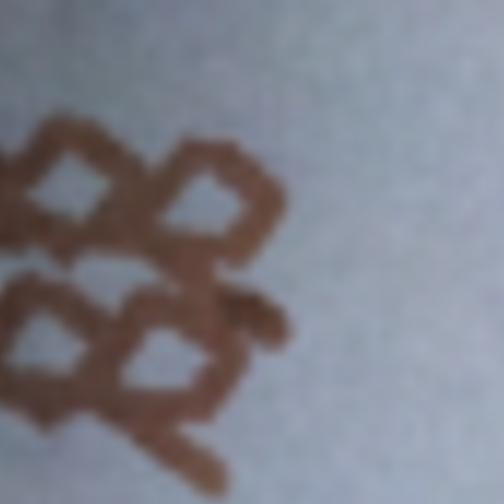

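Call:
move:
  target:
    - [0,0,0,0,0,0,1,0,0,0.2061,0,0.2005,0.4953,-0.9]
    - [0,0,0,0,0,0,1,0,0,0.2061,0,0.2005,0.5632,-0.9]
    - [0,0,0,0,0,0,1,0,0,0.2381,0,0.2305,0.5632,-0.9]
    - [0,0,0,0,0,0,1,0,0,0.2516,0,0.2293,0.5632,-0.9]
    - [0,0,0,0,0,0,1,0,0,0.3073,0,0.3020,0.5891,-0.9]
    - [0,0,0,0,0,0,1,0,0,0.3623,0,0.3763,0.6106,-0.9]
    - [0,0,0,0,0,0,1,0,0,0.3092,0,0.3418,0.6106,-0.9]
    - [0,0,0,0,0,0,1,0,0,0.2309,0,0.2358,0.5053,-0.9]
    - [0,0,0,0,0,0,1,0,0,0.2309,0,0.2358,0.5554,-0.9]
    - [0,0,0,0,0,0,1,0,0,0.2636,0,0.2658,0.5554,-0.9]
  speed: [0.7,0.06,0.1,0.05,0.08,0.08,0.12,0.3,0.06,0.1]
  blend: [0,0,0,0,0.002,0,0,0,0,0]
  cameras: []

Scene clock: 477.43 s.
left_arm: end_effector_position=(+0.3923, +0.3348, +0.1109) grip_measured=+1.000 grip_effort_nm=-0.002 end_effector_quat_wxyz=(+0.619, -0.006, +0.785, +0.003) | right_arm: end_effector_position=(+0.3216, +0.0883, +0.0858) grip_measured=-0.661 grip_effort_nm=-1.033 end_effector_quat_wxyz=(+0.549, -0.348, +0.710, +0.271)
Joint names: [wrist pitch, wrist roll, shoulder, wrist yaw, elbow, waist]
Joint positions: left_arm=[1.014 -0.014 1.582 -0.052 0.332 -0.05 0.094] | right_arm=[0.919 0.003 2.069 0.001 0.898 0.932 0.016]
Joint velocities: within noise
Joint torques (N m): left_arm=[1.66 0.06 -6.23 -0.09 5.2 -0.21] | right_arm=[1.71 -0.03 -7.49 0 7.83 0.44]
Heat: left arm: 44 °C; right arm: 47 °C.
Joint targets: left_arm=[1.021 -0.014 1.574 -0.052 0.340 -0.050] | right_arm=[0.925 0.000 2.074 -0.001 0.930 0.937]
move: done
No camera images: "cameras" was empty.

Call:
move:
  target:
    - [0,0,0,0,0,0,1,0,0,0.0155,0,-0.0007,0.0001,-0.9]
    - [0,0,0,0,0,0,1,0,0,0.0214,0,0.0060,0.0035,-0.9]
    - [0,0,0,0,0,0,1,0,0,0.0214,0,0.0060,-0.0095,-0.9]
    - [0,0,0,0,0,0,1,0,0,0.0280,0,0.0147,-0.0164,-0.9]
    - [0,0,0,0,0,0,1,0,0,-0.0047,0,-0.0133,-0.0034,-0.9]
    - [0,0,0,0,0,0,1,0,0,-0.0113,0,-0.0220,0.0035,-0.9]
    - [0,0,0,0,0,0,1,0,0,0.0214,0,0.0060,0.0035,-0.9]
    - [0,0,0,0,0,0,1,0,0,0.0400,0,0.0305,0.0111,-0.9]
    - [0,0,0,0,0,0,1,0,0,0.0451,0,0.0373,0.0145,-0.9]
    - [0,0,0,0,0,0,1,0,0,0.0523,0,0.0469,-0.0035,-0.9]
    - [0,0,0,0,0,0,1,0,0,0.0574,0,0.0537,-0.0069,-0.9]
    - [0,0,0,0,0,0,1,0,0,0.0237,0,0.0257,-0.0118,-0.9]
    - [0,0,0,0,0,0,1,0,0,0.0186,0,0.0189,-0.0153,-0.9]
    - [0,0,0,0,0,0,1,0,0,0.0114,0,0.0093,0.0027,-0.9]
    - [0,0,0,0,0,0,1,0,0,0.0063,0,0.0025,0.0062,-0.9]
  speed: [0.05,0.05,0.15,0.06,0.2,0.05,0.2,0.06,0.06,0.06,0.06,0.12,0.06,0.06,0.06]
  blend: [0,0,0,0,0,0,0,0.002,0,0.002,0,0.002,0,0.002,0]
  cameras: []

Scene clock: 482.70 s.
left_arm: end_effector_position=(+0.3923, +0.3348, +0.1109) grip_measured=+1.000 grip_effort_nm=-0.007 end_effector_quat_wxyz=(+0.619, -0.006, +0.785, +0.003) | right_arm: end_effector_position=(+0.3254, +0.0986, +0.0796) grip_measured=-0.661 grip_effort_nm=-1.033 end_effector_quat_wxyz=(+0.548, -0.351, +0.709, +0.273)
Joint names: [wrist pitch, wrist roll, shoulder, wrist yaw, elbow, waist]
Joint positions: left_arm=[1.014 -0.014 1.582 -0.052 0.332 -0.05 0.094] | right_arm=[0.92 0.003 2.116 0.001 0.943 0.938 0.016]
Joint velocities: within noise
Joint torques (N m): left_arm=[1.68 0.04 -6.48 -0.02 5.07 -0.06] | right_arm=[1.7 -0.03 -10.71 -0.01 4 0.58]
Heat: left arm: 44 °C; right arm: 47 °C.
Joint targets: left_arm=[1.021 -0.014 1.574 -0.052 0.340 -0.050] | right_arm=[0.926 0.000 2.082 -0.001 0.933 0.945]
move: done
No camera images: "cameras" was empty.

Call:
move:
  target:
    - [0,0,0,0,0,0,1,0,0,0.0337,0,0.0280,0.0049,-0.9]
    - [0,0,0,0,0,0,1,0,0,0.0483,0,0.0474,0.0108,-0.9]
    - [0,0,0,0,0,0,1,0,0,-0.0055,0,0.0139,0.0108,-0.9]
    - [0,0,0,0,0,0,1,0,0,-0.0980,0,-0.1113,-0.1062,-0.9]
    - [0,0,0,0,0,0,1,0,0,-0.0980,0,-0.1113,-0.0559,-0.9]
    - [0,0,0,0,0,0,1,0,0,-0.0670,0,-0.0813,-0.0559,-0.9]
    - [0,0,0,0,0,0,1,0,0,-0.0515,0,-0.0818,-0.0559,-0.9]
    - [0,0,0,0,0,0,1,0,0,-0.0451,0,-0.0752,-0.0538,-0.9]
    - [0,0,0,0,0,0,1,0,0,-0.0405,0,-0.0692,-0.0484,-0.9]
    - [0,0,0,0,0,0,1,0,0,-0.0339,0,-0.0606,-0.0654,-0.9]
    - [0,0,0,0,0,0,1,0,0,-0.0293,0,-0.0546,-0.0688,-0.9]
    - [0,0,0,0,0,0,1,0,0,-0.0607,0,-0.0824,-0.0736,-0.9]
    - [0,0,0,0,0,0,1,0,0,-0.0653,0,-0.0884,-0.0770,-0.9]
    - [0,0,0,0,0,0,1,0,0,-0.0719,0,-0.0970,-0.0600,-0.9]
    - [0,0,0,0,0,0,1,0,0,-0.0765,0,-0.1030,-0.0566,-0.9]
  speed: [0.12,0.06,0.12,0.3,0.06,0.1,0.05,0.06,0.06,0.06,0.06,0.12,0.06,0.06,0.06]
  blend: [0.002,0,0,0,0,0,0,0,0,0.002,0,0.002,0,0.002,0]
  cameras: []

Scene clock: 491.07 s.
left_arm: end_effector_position=(+0.3923, +0.3348, +0.1109) grip_measured=+1.000 grip_effort_nm=0.002 end_effector_quat_wxyz=(+0.619, -0.006, +0.785, +0.003) | right_arm: end_effector_position=(+0.3331, +0.0505, +0.0785) grip_measured=-0.661 grip_effort_nm=-1.038 end_effector_quat_wxyz=(+0.545, -0.330, +0.730, +0.248)
Joint names: [wrist pitch, wrist roll, shoulder, wrist yaw, elbow, waist]
Joint positions: left_arm=[1.014 -0.014 1.582 -0.052 0.332 -0.05 0.094] | right_arm=[0.919 0.003 2.017 0.001 0.81 0.87 0.016]
Joint velocities: within noise
Joint torques (N m): left_arm=[1.67 0.06 -6.35 -0.08 5.12 -0.16] | right_arm=[1.7 -0.02 -9.72 -0.01 3.85 0.59]
Heat: left arm: 44 °C; right arm: 47 °C.
Joint targets: left_arm=[1.021 -0.014 1.574 -0.052 0.340 -0.050] | right_arm=[0.925 0.000 1.985 -0.001 0.799 0.877]
move: done
No camera images: "cameras" was empty.

Call:
move:
  target:
    - [0,0,0,0,0,0,1,0,0,0.0314,0,0.0278,0.0048,-0.9]
    - [0,0,0,0,0,0,1,0,0,0.0474,0,0.0485,0.0125,-0.9]
    - [0,0,0,0,0,0,1,0,0,0.0520,0,0.0546,0.0158,-0.9]
    - [0,0,0,0,0,0,1,0,0,0.0586,0,0.0631,-0.0012,-0.9]
    - [0,0,0,0,0,0,1,0,0,0.0632,0,0.0691,-0.0045,-0.9]
    - [0,0,0,0,0,0,1,0,0,0.0314,0,0.0413,-0.0092,-0.9]
    - [0,0,0,0,0,0,1,0,0,0.0268,0,0.0353,-0.0125,-0.9]
    - [0,0,0,0,0,0,1,0,0,0.0202,0,0.0268,0.0045,-0.9]
    - [0,0,0,0,0,0,1,0,0,0.0156,0,0.0207,0.0078,-0.9]
    - [0,0,0,0,0,0,1,0,0,0.0474,0,0.0485,0.0125,-0.9]
    - [0,0,0,0,0,0,1,0,0,0.0628,0,0.0685,0.0207,-0.9]
    - [0,0,0,0,0,0,1,0,0,0.0675,0,0.0745,0.0240,-0.9]
    - [0,0,0,0,0,0,1,0,0,0.0740,0,0.0831,0.0070,-0.9]
    - [0,0,0,0,0,0,1,0,0,0.0787,0,0.0892,0.0037,-0.9]
    - [0,0,0,0,0,0,1,0,0,0.0464,0,0.0614,-0.0010,-0.9]
  speed: [0.12,0.06,0.06,0.06,0.06,0.12,0.06,0.06,0.06,0.12,0.06,0.06,0.06,0.06,0.12]
  blend: [0.002,0.002,0,0.002,0,0.002,0,0.002,0,0.002,0.002,0,0.002,0,0]
  cameras: []

Scene clock: 496.13 s.
left_arm: end_effector_position=(+0.3923, +0.3348, +0.1109) grip_measured=+1.000 grip_effort_nm=-0.007 end_effector_quat_wxyz=(+0.619, -0.006, +0.785, +0.003) | right_arm: end_effector_position=(+0.3401, +0.0691, +0.0792) grip_measured=-0.661 grip_effort_nm=-1.033 end_effector_quat_wxyz=(+0.550, -0.333, +0.722, +0.255)
Joint names: [wrist pitch, wrist roll, shoulder, wrist yaw, elbow, waist]
Joint positions: left_arm=[1.014 -0.014 1.582 -0.052 0.332 -0.05 0.094] | right_arm=[0.919 0.003 2.074 0.001 0.886 0.883 0.016]
Joint velocities: within noise
Joint torques (N m): left_arm=[1.65 0.03 -6.31 -0.05 5.07 -0.05] | right_arm=[1.7 -0.03 -10.04 -0.01 4.23 -0.62]
Heat: left arm: 44 °C; right arm: 47 °C.
Joint targets: left_arm=[1.021 -0.014 1.574 -0.052 0.340 -0.050] | right_arm=[0.925 0.000 2.044 -0.001 0.879 0.876]
move: done
No camera images: "cameras" was empty.

Call:
move:
  target:
    - [0,0,0,0,0,0,1,0,0,-0.0047,0,-0.0061,-0.0033,-0.9]
    - [0,0,0,0,0,0,1,0,0,-0.0112,0,-0.0147,0.0137,-0.9]
    - [0,0,0,0,0,0,1,0,0,-0.0159,0,-0.0207,0.0170,-0.9]
    - [0,0,0,0,0,0,1,0,0,0.0164,0,0.0071,0.0217,-0.9]
    - [0,0,0,0,0,0,1,0,0,0.0323,0,0.0278,0.0293,-0.9]
    - [0,0,0,0,0,0,1,0,0,0.0370,0,0.0339,0.0326,-0.9]
    - [0,0,0,0,0,0,1,0,0,0.0435,0,0.0426,0.0156,-0.9]
    - [0,0,0,0,0,0,1,0,0,0.0482,0,0.0487,0.0123,-0.9]
    - [0,0,0,0,0,0,1,0,0,0.0155,0,0.0209,0.0077,-0.9]
    - [0,0,0,0,0,0,1,0,0,0.0108,0,0.0148,0.0045,-0.9]
    - [0,0,0,0,0,0,1,0,0,0.0043,0,0.0061,0.0215,-0.9]
    - [0,0,0,0,0,0,1,0,0,-0.0004,0,0.0000,0.0247,-0.9]
    - [0,0,0,0,0,0,1,0,0,0.0323,0,0.0278,0.0293,-0.9]
    - [0,0,0,0,0,0,1,0,0,0.0433,0,0.0423,0.0343,-0.9]
    - [0,0,0,0,0,0,1,0,0,-0.0094,0,0.0090,0.0343,-0.9]
  speed: [0.06,0.06,0.06,0.12,0.06,0.06,0.06,0.06,0.12,0.06,0.06,0.06,0.12,0.06,0.12]
  blend: [0,0.002,0,0.002,0.002,0,0.002,0,0.002,0,0.002,0,0.002,0,0]
  cameras: []

Scene clock: 501.50 s.
left_arm: end_effector_position=(+0.3923, +0.3348, +0.1109) grip_measured=+1.000 grip_effort_nm=-0.007 end_effector_quat_wxyz=(+0.619, -0.006, +0.785, +0.003) | right_arm: end_effector_position=(+0.3310, +0.0814, +0.0875) grip_measured=-0.661 grip_effort_nm=-1.033 end_effector_quat_wxyz=(+0.553, -0.340, +0.712, +0.266)
Joint names: [wrist pitch, wrist roll, shoulder, wrist yaw, elbow, waist]
Joint positions: left_arm=[1.014 -0.014 1.582 -0.052 0.332 -0.05 0.094] | right_arm=[0.919 0.003 2.067 0.001 0.899 0.911 0.016]
Joint velocities: within noise
Joint torques (N m): left_arm=[1.65 0.06 -6.41 -0.05 5.16 -0.01] | right_arm=[1.71 -0.03 -10.48 -0.01 4.23 0.54]
Heat: left arm: 44 °C; right arm: 47 °C.
Joint targets: left_arm=[1.021 -0.014 1.574 -0.052 0.340 -0.050] | right_arm=[0.926 0.000 2.032 -0.001 0.891 0.917]
move: done
No camera images: "cameras" was empty.

Call:
move:
  target:
    - [0,0,0,0,0,0,1,0,0,-0.2304,0,-0.2357,-0.5382,-0.9]
  speed: 0.7
  cameras: ["cam_above"]

Call:
zoom_image:
  camera: "cam_above"
  region: [225, 290, 335, 360]

Scene clock: 503.07 s.
left_arm: end_effector_position=(+0.3923, +0.3348, +0.1109) grip_measured=+1.000 grip_effort_nm=-0.007 end_effector_quat_wxyz=(+0.619, -0.006, +0.785, +0.003) | right_arm: end_effector_position=(+0.4423, -0.2249, +0.1098) grip_measured=-0.661 grip_effort_nm=-1.038 end_effector_quat_wxyz=(+0.605, -0.096, +0.787, +0.074)
Joint names: [wrist pitch, wrist roll, shoulder, wrist yaw, elbow, waist]
Joint positions: left_arm=[1.014 -0.014 1.582 -0.052 0.332 -0.05 0.094] | right_arm=[0.919 0.002 1.77 0.005 0.591 0.264 0.016]
Joint velocities: within noise
Joint torques (N m): left_arm=[1.66 0.06 -6.34 -0.05 5.23 -0.14] | right_arm=[1.71 -0.02 -7.82 -0.05 4.26 0.57]
Heat: left arm: 44 °C; right arm: 47 °C.
Joint targets: left_arm=[1.021 -0.014 1.574 -0.052 0.340 -0.050] | right_arm=[0.925 0.000 1.742 0.000 0.584 0.270]
move: done
Images, in order (width x height): cam_above 672x504.

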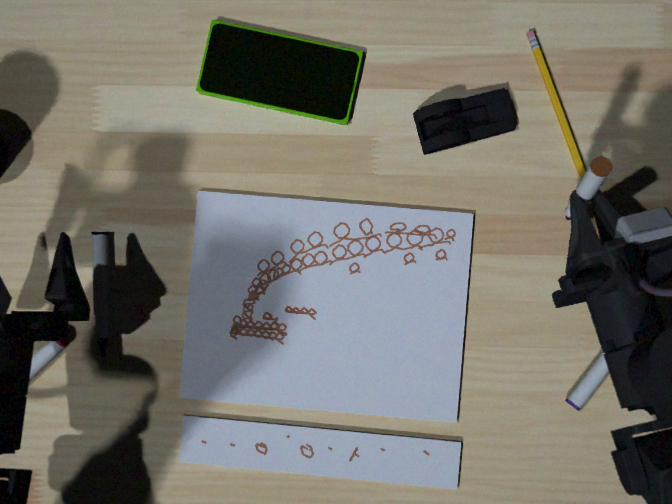

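Scaled by 4.582 from the camera's 672x504 image, which has a finer 960x720 frame.

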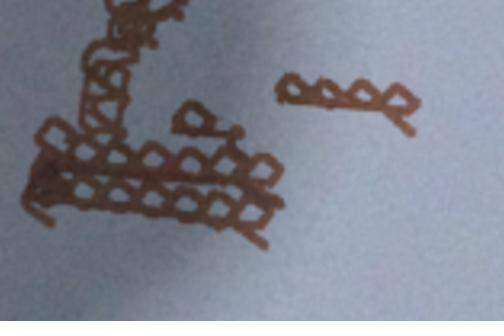

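Call:
move:
  target:
    - [0,0,0,0,0,0,1,0,0,0.1121,0,0.0775,0.5153,-0.9]
    - [0,0,0,0,0,0,1,0,0,0.1121,0,0.0775,0.5872,-0.9]
    - [0,0,0,0,0,0,1,0,0,0.1416,0,0.1069,0.5872,-0.9]
  speed: [0.7,0.06,0.1]
  cameras: []

Call:
move:
  target:
    - [0,0,0,0,0,0,1,0,0,0.0134,0,-0.0009,0,-0.9]
  speed: 0.05
  cameras: []

Scene clock: 508.30 s.
left_arm: end_effector_position=(+0.3923, +0.3348, +0.1109) grip_measured=+1.000 grip_effort_nm=-0.002 end_effector_quat_wxyz=(+0.619, -0.006, +0.785, +0.003) | right_arm: end_effector_position=(+0.2751, +0.0594, +0.0833) grip_measured=-0.661 grip_effort_nm=-1.033 end_effector_quat_wxyz=(+0.525, -0.370, +0.716, +0.274)
Joint names: [wrist pitch, wrist roll, shoulder, wrist yaw, elbow, waist]
Joint positions: left_arm=[1.014 -0.014 1.582 -0.052 0.332 -0.05 0.094] | right_arm=[0.919 0.002 1.915 -0.004 0.694 0.97 0.016]
Joint velocities: within noise
Joint torques (N m): left_arm=[1.67 0.04 -6.31 -0.03 5.07 -0.09] | right_arm=[1.7 -0.03 -6.16 0.05 7.36 0.5]
Heat: left arm: 44 °C; right arm: 47 °C.
Joint targets: left_arm=[1.021 -0.014 1.574 -0.052 0.340 -0.050] | right_arm=[0.925 0.000 1.920 0.000 0.723 0.976]
move: done
No camera images: "cameras" was empty.

Scene clock: 509.00 s.
left_arm: end_effector_position=(+0.3923, +0.3348, +0.1109) grip_measured=+1.000 grip_effort_nm=-0.002 end_effector_quat_wxyz=(+0.619, -0.006, +0.785, +0.003) | right_arm: end_effector_position=(+0.2749, +0.0590, +0.0775) grip_measured=-0.661 grip_effort_nm=-1.028 end_effector_quat_wxyz=(+0.521, -0.372, +0.719, +0.272)
Joint names: [wrist pitch, wrist roll, shoulder, wrist yaw, elbow, waist]
Joint positions: left_arm=[1.014 -0.014 1.582 -0.052 0.332 -0.05 0.094] | right_arm=[0.919 0.002 1.928 -0.004 0.694 0.97 0.016]
Joint velocities: within noise
Joint torques (N m): left_arm=[1.64 0.03 -6.28 -0.05 5.18 0.02] | right_arm=[1.7 -0.03 -5.87 0.05 7.2 0.5]
Heat: left arm: 44 °C; right arm: 47 °C.
Joint targets: left_arm=[1.021 -0.014 1.574 -0.052 0.340 -0.050] | right_arm=[0.925 0.000 1.937 0.000 0.722 0.976]
move: done
No camera images: "cameras" was empty.

Call:
move:
  target:
    - [0,0,0,0,0,0,1,0,0,0.0498,0,0.0623,0.0222,-0.9]
    - [0,0,0,0,0,0,1,0,0,0.1052,0,0.1335,0.0430,-0.9]
    - [0,0,0,0,0,0,1,0,0,0.1566,0,0.2015,0.0596,-0.9]
    - [0,0,0,0,0,0,1,0,0,0.2049,0,0.2670,0.0731,-0.9]
    - [0,0,0,0,0,0,1,0,0,0.1501,0,0.2321,0.0731,-0.9]
  speed: [0.08,0.08,0.08,0.08,0.12]
  blend: [0.003,0.003,0.003,0,0]
  cameras: []

Call:
move:
  target:
    - [0,0,0,0,0,0,1,0,0,-0.3051,0,-0.3381,-0.6603,-0.9]
  speed: 0.7
  cameras: ["cam_above"]

Call:
zoom_image:
  camera: "cam_above"
  region: [215, 300, 335, 380]

Scene clock: 515.13 s.
left_arm: end_effector_position=(+0.3923, +0.3348, +0.1109) grip_measured=+1.000 grip_effort_nm=-0.007 end_effector_quat_wxyz=(+0.619, -0.006, +0.785, +0.003) | right_arm: end_effector_position=(+0.2809, +0.1532, +0.0883) grip_measured=-0.661 grip_effort_nm=-1.033 end_effector_quat_wxyz=(+0.543, -0.388, +0.675, +0.314)
Joint names: [wrist pitch, wrist roll, shoulder, wrist yaw, elbow, waist]
Joint positions: left_arm=[1.014 -0.014 1.582 -0.052 0.332 -0.05 0.094] | right_arm=[0.918 0.002 2.164 -0.004 1.032 1.057 0.016]
Joint velocities: within noise
Joint torques (N m): left_arm=[1.66 0.04 -6.5 -0.06 5.26 -0.12] | right_arm=[1.72 -0.03 -11.51 0.05 4.41 0.54]
Heat: left arm: 44 °C; right arm: 47 °C.
Joint targets: left_arm=[1.021 -0.014 1.574 -0.052 0.340 -0.050] | right_arm=[0.925 0.000 2.126 -0.001 1.024 1.064]
move: off_target (right_arm); right_arm: the shoulder is farthest, 0.038 rad from its target
No camera images: "cameras" was empty.

Scene clock: 516.70 s.
left_arm: end_effector_position=(+0.3923, +0.3348, +0.1109) grip_measured=+1.000 grip_effort_nm=-0.002 end_effector_quat_wxyz=(+0.619, -0.006, +0.785, +0.003) | right_arm: end_effector_position=(+0.4419, -0.2239, +0.1094) grip_measured=-0.661 grip_effort_nm=-1.033 end_effector_quat_wxyz=(+0.604, -0.097, +0.787, +0.075)
Joint names: [wrist pitch, wrist roll, shoulder, wrist yaw, elbow, waist]
Joint positions: left_arm=[1.014 -0.014 1.582 -0.052 0.332 -0.05 0.094] | right_arm=[0.918 0.002 1.771 0.004 0.591 0.266 0.016]
Joint velocities: within noise
Joint torques (N m): left_arm=[1.66 0.05 -6.46 -0.07 5.2 -0.01] | right_arm=[1.71 -0.02 -7.86 -0.03 4.3 0.34]
Heat: left arm: 44 °C; right arm: 47 °C.
Joint targets: left_arm=[1.021 -0.014 1.574 -0.052 0.340 -0.050] | right_arm=[0.926 0.000 1.742 0.000 0.584 0.270]
move: done
Images, in order (width x height): cam_above 672x504.

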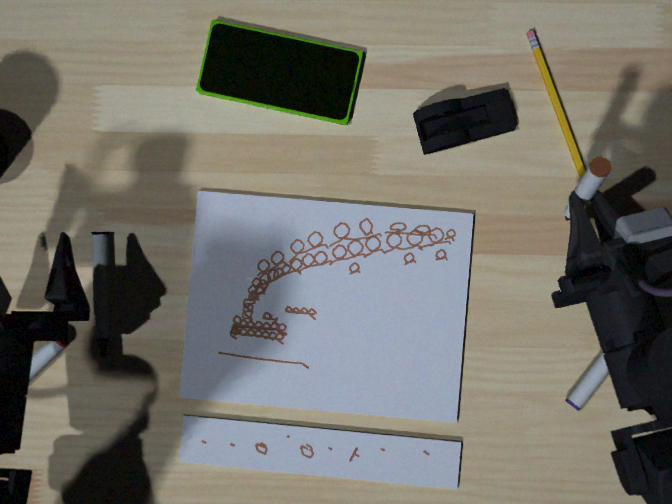

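Scaled by 4.200 from the camera's 672x504 image, which has a finer 960x720 frame.

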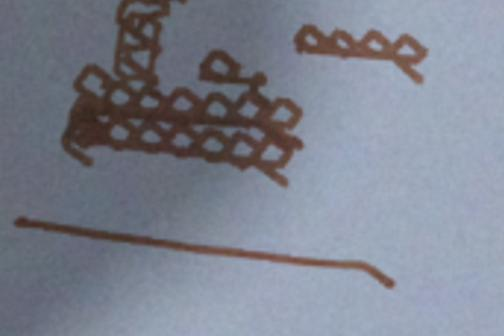

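Call:
move:
  target:
    - [0,0,0,0,0,0,1,0,0,0.0234,0,-0.0333,0.4753,-0.9]
    - [0,0,0,0,0,0,1,0,0,0.0234,0,-0.0333,0.5428,-0.9]
    - [0,0,0,0,0,0,1,0,0,0.0504,0,-0.0040,0.5428,-0.9]
    - [0,0,0,0,0,0,1,0,0,0.0635,0,-0.0041,0.5428,-0.9]
    - [0,0,0,0,0,0,1,0,0,0.0720,0,0.0039,0.5540,-0.9]
    - [0,0,0,0,0,0,1,0,0,0.1310,0,0.0735,0.5807,-0.9]
    - [0,0,0,0,0,0,1,0,0,0.0807,0,0.0399,0.5807,-0.9]
    - [0,0,0,0,0,0,1,0,0,0.0494,0,-0.0018,0.5353,-0.9]
    - [0,0,0,0,0,0,1,0,0,0.0494,0,-0.0018,0.5678,-0.9]
    - [0,0,0,0,0,0,1,0,0,0.0772,0,0.0272,0.5678,-0.9]
    - [0,0,0,0,0,0,1,0,0,0.0904,0,0.0271,0.5678,-0.9]
    - [0,0,0,0,0,0,1,0,0,0.0940,0,0.0293,0.5746,-0.9]
    - [0,0,0,0,0,0,1,0,0,0.0970,0,0.0328,0.5586,-0.9]
    - [0,0,0,0,0,0,1,0,0,0.0997,0,0.0361,0.5568,-0.9]
  speed: [0.7,0.06,0.1,0.05,0.06,0.08,0.12,0.3,0.06,0.1,0.05,0.06,0.06,0.06]
  blend: [0,0,0,0,0.002,0,0,0,0,0,0,0,0.001,0]
  cameras: []

Scene clock: 527.43 s.
left_arm: end_effector_position=(+0.3923, +0.3348, +0.1109) grip_measured=+1.000 grip_effort_nm=-0.002 end_effector_quat_wxyz=(+0.619, -0.006, +0.785, +0.003) | right_arm: end_effector_position=(+0.2714, +0.0337, +0.0767) grip_measured=-0.661 grip_effort_nm=-1.033 end_effector_quat_wxyz=(+0.518, -0.365, +0.728, +0.261)
Joint names: [wrist pitch, wrist roll, shoulder, wrist yaw, elbow, waist]
Joint positions: left_arm=[1.014 -0.014 1.582 -0.052 0.332 -0.05 0.094] | right_arm=[0.918 0.002 1.858 -0.002 0.607 0.945 0.016]
Joint velocities: within noise
Joint torques (N m): left_arm=[1.66 0.04 -6.32 -0.02 5.31 -0.08] | right_arm=[1.7 -0.02 -5.34 0.01 6.76 -0.55]
Heat: left arm: 44 °C; right arm: 48 °C.
Joint targets: left_arm=[1.021 -0.014 1.574 -0.052 0.340 -0.050] | right_arm=[0.926 0.000 1.867 -0.001 0.631 0.939]
move: done
No camera images: "cameras" was empty.

Call:
move:
  target:
    - [0,0,0,0,0,0,1,0,0,-0.0274,0,-0.0268,-0.0019,-0.9]
    - [0,0,0,0,0,0,1,0,0,-0.0313,0,-0.0314,-0.0063,-0.9]
    - [0,0,0,0,0,0,1,0,0,-0.0382,0,-0.0395,-0.0089,-0.9]
    - [0,0,0,0,0,0,1,0,0,-0.0411,0,-0.0430,0.0071,-0.9]
    - [0,0,0,0,0,0,1,0,0,-0.0439,0,-0.0463,0.0089,-0.9]
    - [0,0,0,0,0,0,1,0,0,-0.0163,0,-0.0196,0.0108,-0.9]
    - [0,0,0,0,0,0,1,0,0,-0.0110,0,-0.0133,0.0140,-0.9]
    - [0,0,0,0,0,0,1,0,0,-0.0566,0,-0.0455,0.0140,-0.9]
    - [0,0,0,0,0,0,1,0,0,-0.0995,0,-0.0361,-0.5568,-0.9]
  speed: [0.12,0.06,0.06,0.06,0.06,0.12,0.06,0.12,0.7]
  blend: [0.001,0.001,0,0.001,0,0.001,0,0,0]
  cameras: ["cam_above"]

Call:
zoom_image:
  camera: "cam_above"
  region: [280, 340, 370, 390]

Scene clock: 531.40 s.
left_arm: end_effector_position=(+0.3923, +0.3348, +0.1109) grip_measured=+1.000 grip_effort_nm=-0.002 end_effector_quat_wxyz=(+0.619, -0.006, +0.785, +0.003) | right_arm: end_effector_position=(+0.4390, -0.2251, +0.1046) grip_measured=-0.661 grip_effort_nm=-1.038 end_effector_quat_wxyz=(+0.599, -0.097, +0.791, +0.074)
Joint names: [wrist pitch, wrist roll, shoulder, wrist yaw, elbow, waist]
Joint positions: left_arm=[1.014 -0.014 1.582 -0.052 0.332 -0.05 0.094] | right_arm=[0.918 0.002 1.772 0.003 0.58 0.265 0.016]
Joint velocities: within noise
Joint torques (N m): left_arm=[1.66 0.06 -6.31 -0.07 5.26 -0.06] | right_arm=[1.72 -0.03 -7.84 -0.03 5.22 0.4]
Heat: left arm: 44 °C; right arm: 48 °C.
Joint targets: left_arm=[1.021 -0.014 1.574 -0.052 0.340 -0.050] | right_arm=[0.926 0.000 1.742 -0.001 0.584 0.270]
move: done
Images, in order (width x height): cam_above 672x504.

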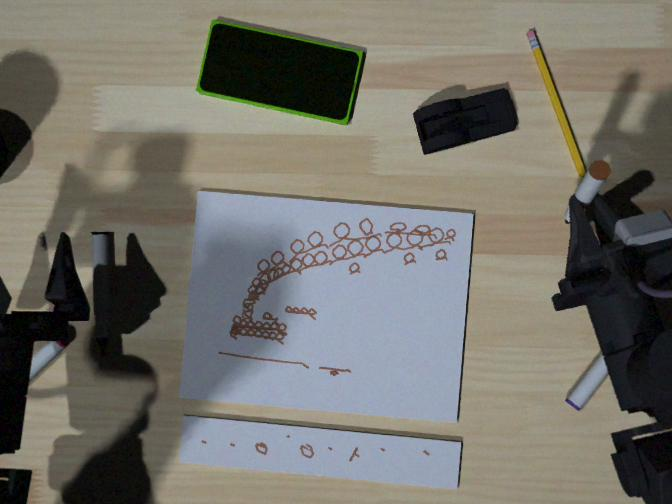

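Scaled by 5.600 from the camera's 672x504 image, which has a finer 960x720 frame.

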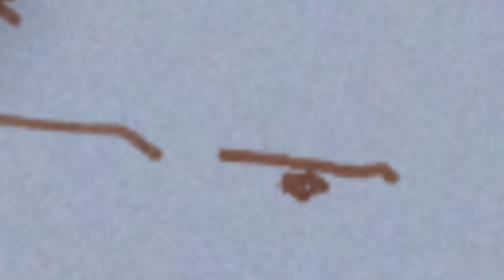

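Call:
show_instructions:

Reference images for this scene: drawing.

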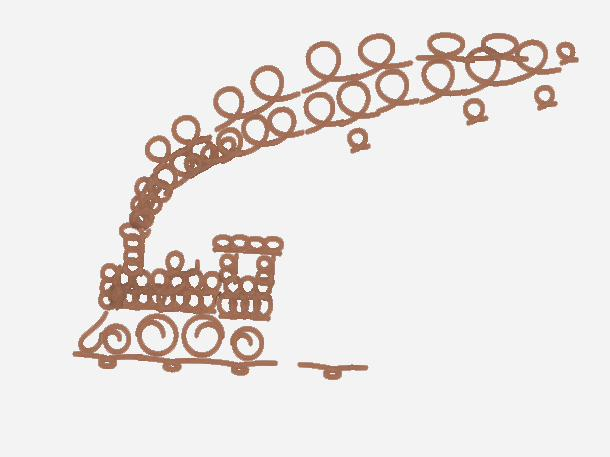

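Call:
move:
  target:
    - [0,0,0,0,0,0,1,0,0,0.2251,0,0.2257,0.5553,-0.9]
    - [0,0,0,0,0,0,1,0,0,0.2251,0,0.2257,0.6261,-0.9]
    - [0,0,0,0,0,0,1,0,0,0.2581,0,0.2555,0.6261,-0.9]
  speed: [0.7,0.06,0.1]
  cameras: []

Call:
move:
  target:
    - [0,0,0,0,0,0,1,0,0,0.0135,0,-0.0005,0,-0.9]
    - [0,0,0,0,0,0,1,0,0,0.0218,0,0.0077,0.0104,-0.9]
    - [0,0,0,0,0,0,1,0,0,0.0331,0,0.0227,-0.0086,-0.9]
    - [0,0,0,0,0,0,1,0,0,0.0428,0,0.0356,-0.0125,-0.9]
    - [0,0,0,0,0,0,1,0,0,0.0485,0,0.0431,-0.0193,-0.9]
    - [0,0,0,0,0,0,1,0,0,0.0155,0,0.0161,-0.0272,-0.9]
    - [0,0,0,0,0,0,1,0,0,0.0098,0,0.0086,-0.0340,-0.9]
    - [0,0,0,0,0,0,1,0,0,0.0001,0,-0.0044,-0.0379,-0.9]
    - [0,0,0,0,0,0,1,0,0,-0.0112,0,-0.0193,-0.0189,-0.9]
    - [0,0,0,0,0,0,1,0,0,-0.0210,0,-0.0323,-0.0150,-0.9]
    - [0,0,0,0,0,0,1,0,0,-0.0266,0,-0.0398,-0.0082,-0.9]
    - [0,0,0,0,0,0,1,0,0,0.0064,0,-0.0128,-0.0003,-0.9]
    - [0,0,0,0,0,0,1,0,0,0.0120,0,-0.0053,0.0042,-0.9]
    - [0,0,0,0,0,0,1,0,0,-0.0390,0,-0.0378,0.0042,-0.9]
  speed: [0.05,0.06,0.06,0.06,0.06,0.12,0.06,0.06,0.06,0.06,0.06,0.12,0.06,0.12]
  blend: [0,0,0.002,0.002,0,0.002,0.002,0,0.002,0.002,0,0.002,0,0]
  cameras: []

Scene clock: 537.07 s.
left_arm: end_effector_position=(+0.3923, +0.3348, +0.1109) grip_measured=+1.000 grip_effort_nm=0.002 end_effector_quat_wxyz=(+0.619, -0.006, +0.785, +0.003) | right_arm: end_effector_position=(+0.2818, +0.1123, +0.0848) grip_measured=-0.661 grip_effort_nm=-1.033 end_effector_quat_wxyz=(+0.534, -0.381, +0.695, +0.295)
Joint names: [wrist pitch, wrist roll, shoulder, wrist yaw, elbow, waist]
Joint positions: left_arm=[1.014 -0.014 1.582 -0.052 0.332 -0.05 0.094] | right_arm=[0.918 0.002 2.061 -0.004 0.885 1.017 0.016]
Joint velocities: within noise
Joint torques (N m): left_arm=[1.64 0.05 -6.38 -0.03 5.18 -0.01] | right_arm=[1.72 -0.03 -7.34 0.04 7.72 0.47]
Heat: left arm: 44 °C; right arm: 48 °C.
Joint targets: left_arm=[1.021 -0.014 1.574 -0.052 0.340 -0.050] | right_arm=[0.925 0.000 2.067 0.000 0.916 1.023]
move: done
No camera images: "cameras" was empty.

Scene clock: 541.53 s.
left_arm: end_effector_position=(+0.3923, +0.3348, +0.1109) grip_measured=+1.000 grip_effort_nm=-0.002 end_effector_quat_wxyz=(+0.619, -0.006, +0.785, +0.003) | right_arm: end_effector_position=(+0.2787, +0.1115, +0.0852) grip_measured=-0.661 grip_effort_nm=-1.038 end_effector_quat_wxyz=(+0.533, -0.382, +0.694, +0.296)
Joint names: [wrist pitch, wrist roll, shoulder, wrist yaw, elbow, waist]
Joint positions: left_arm=[1.014 -0.014 1.582 -0.052 0.332 -0.05 0.094] | right_arm=[0.919 0.002 2.053 -0.004 0.875 1.021 0.016]
Joint velocities: within noise
Joint torques (N m): left_arm=[1.63 0.05 -6.41 -0.08 5.11 0.05] | right_arm=[1.71 -0.02 -10.39 0.04 4.18 0.54]
Heat: left arm: 44 °C; right arm: 48 °C.
Joint targets: left_arm=[1.021 -0.014 1.574 -0.052 0.340 -0.050] | right_arm=[0.925 0.000 2.018 0.000 0.867 1.028]
move: off_target (right_arm); right_arm: the shoulder is farthest, 0.036 rad from its target
No camera images: "cameras" was empty.


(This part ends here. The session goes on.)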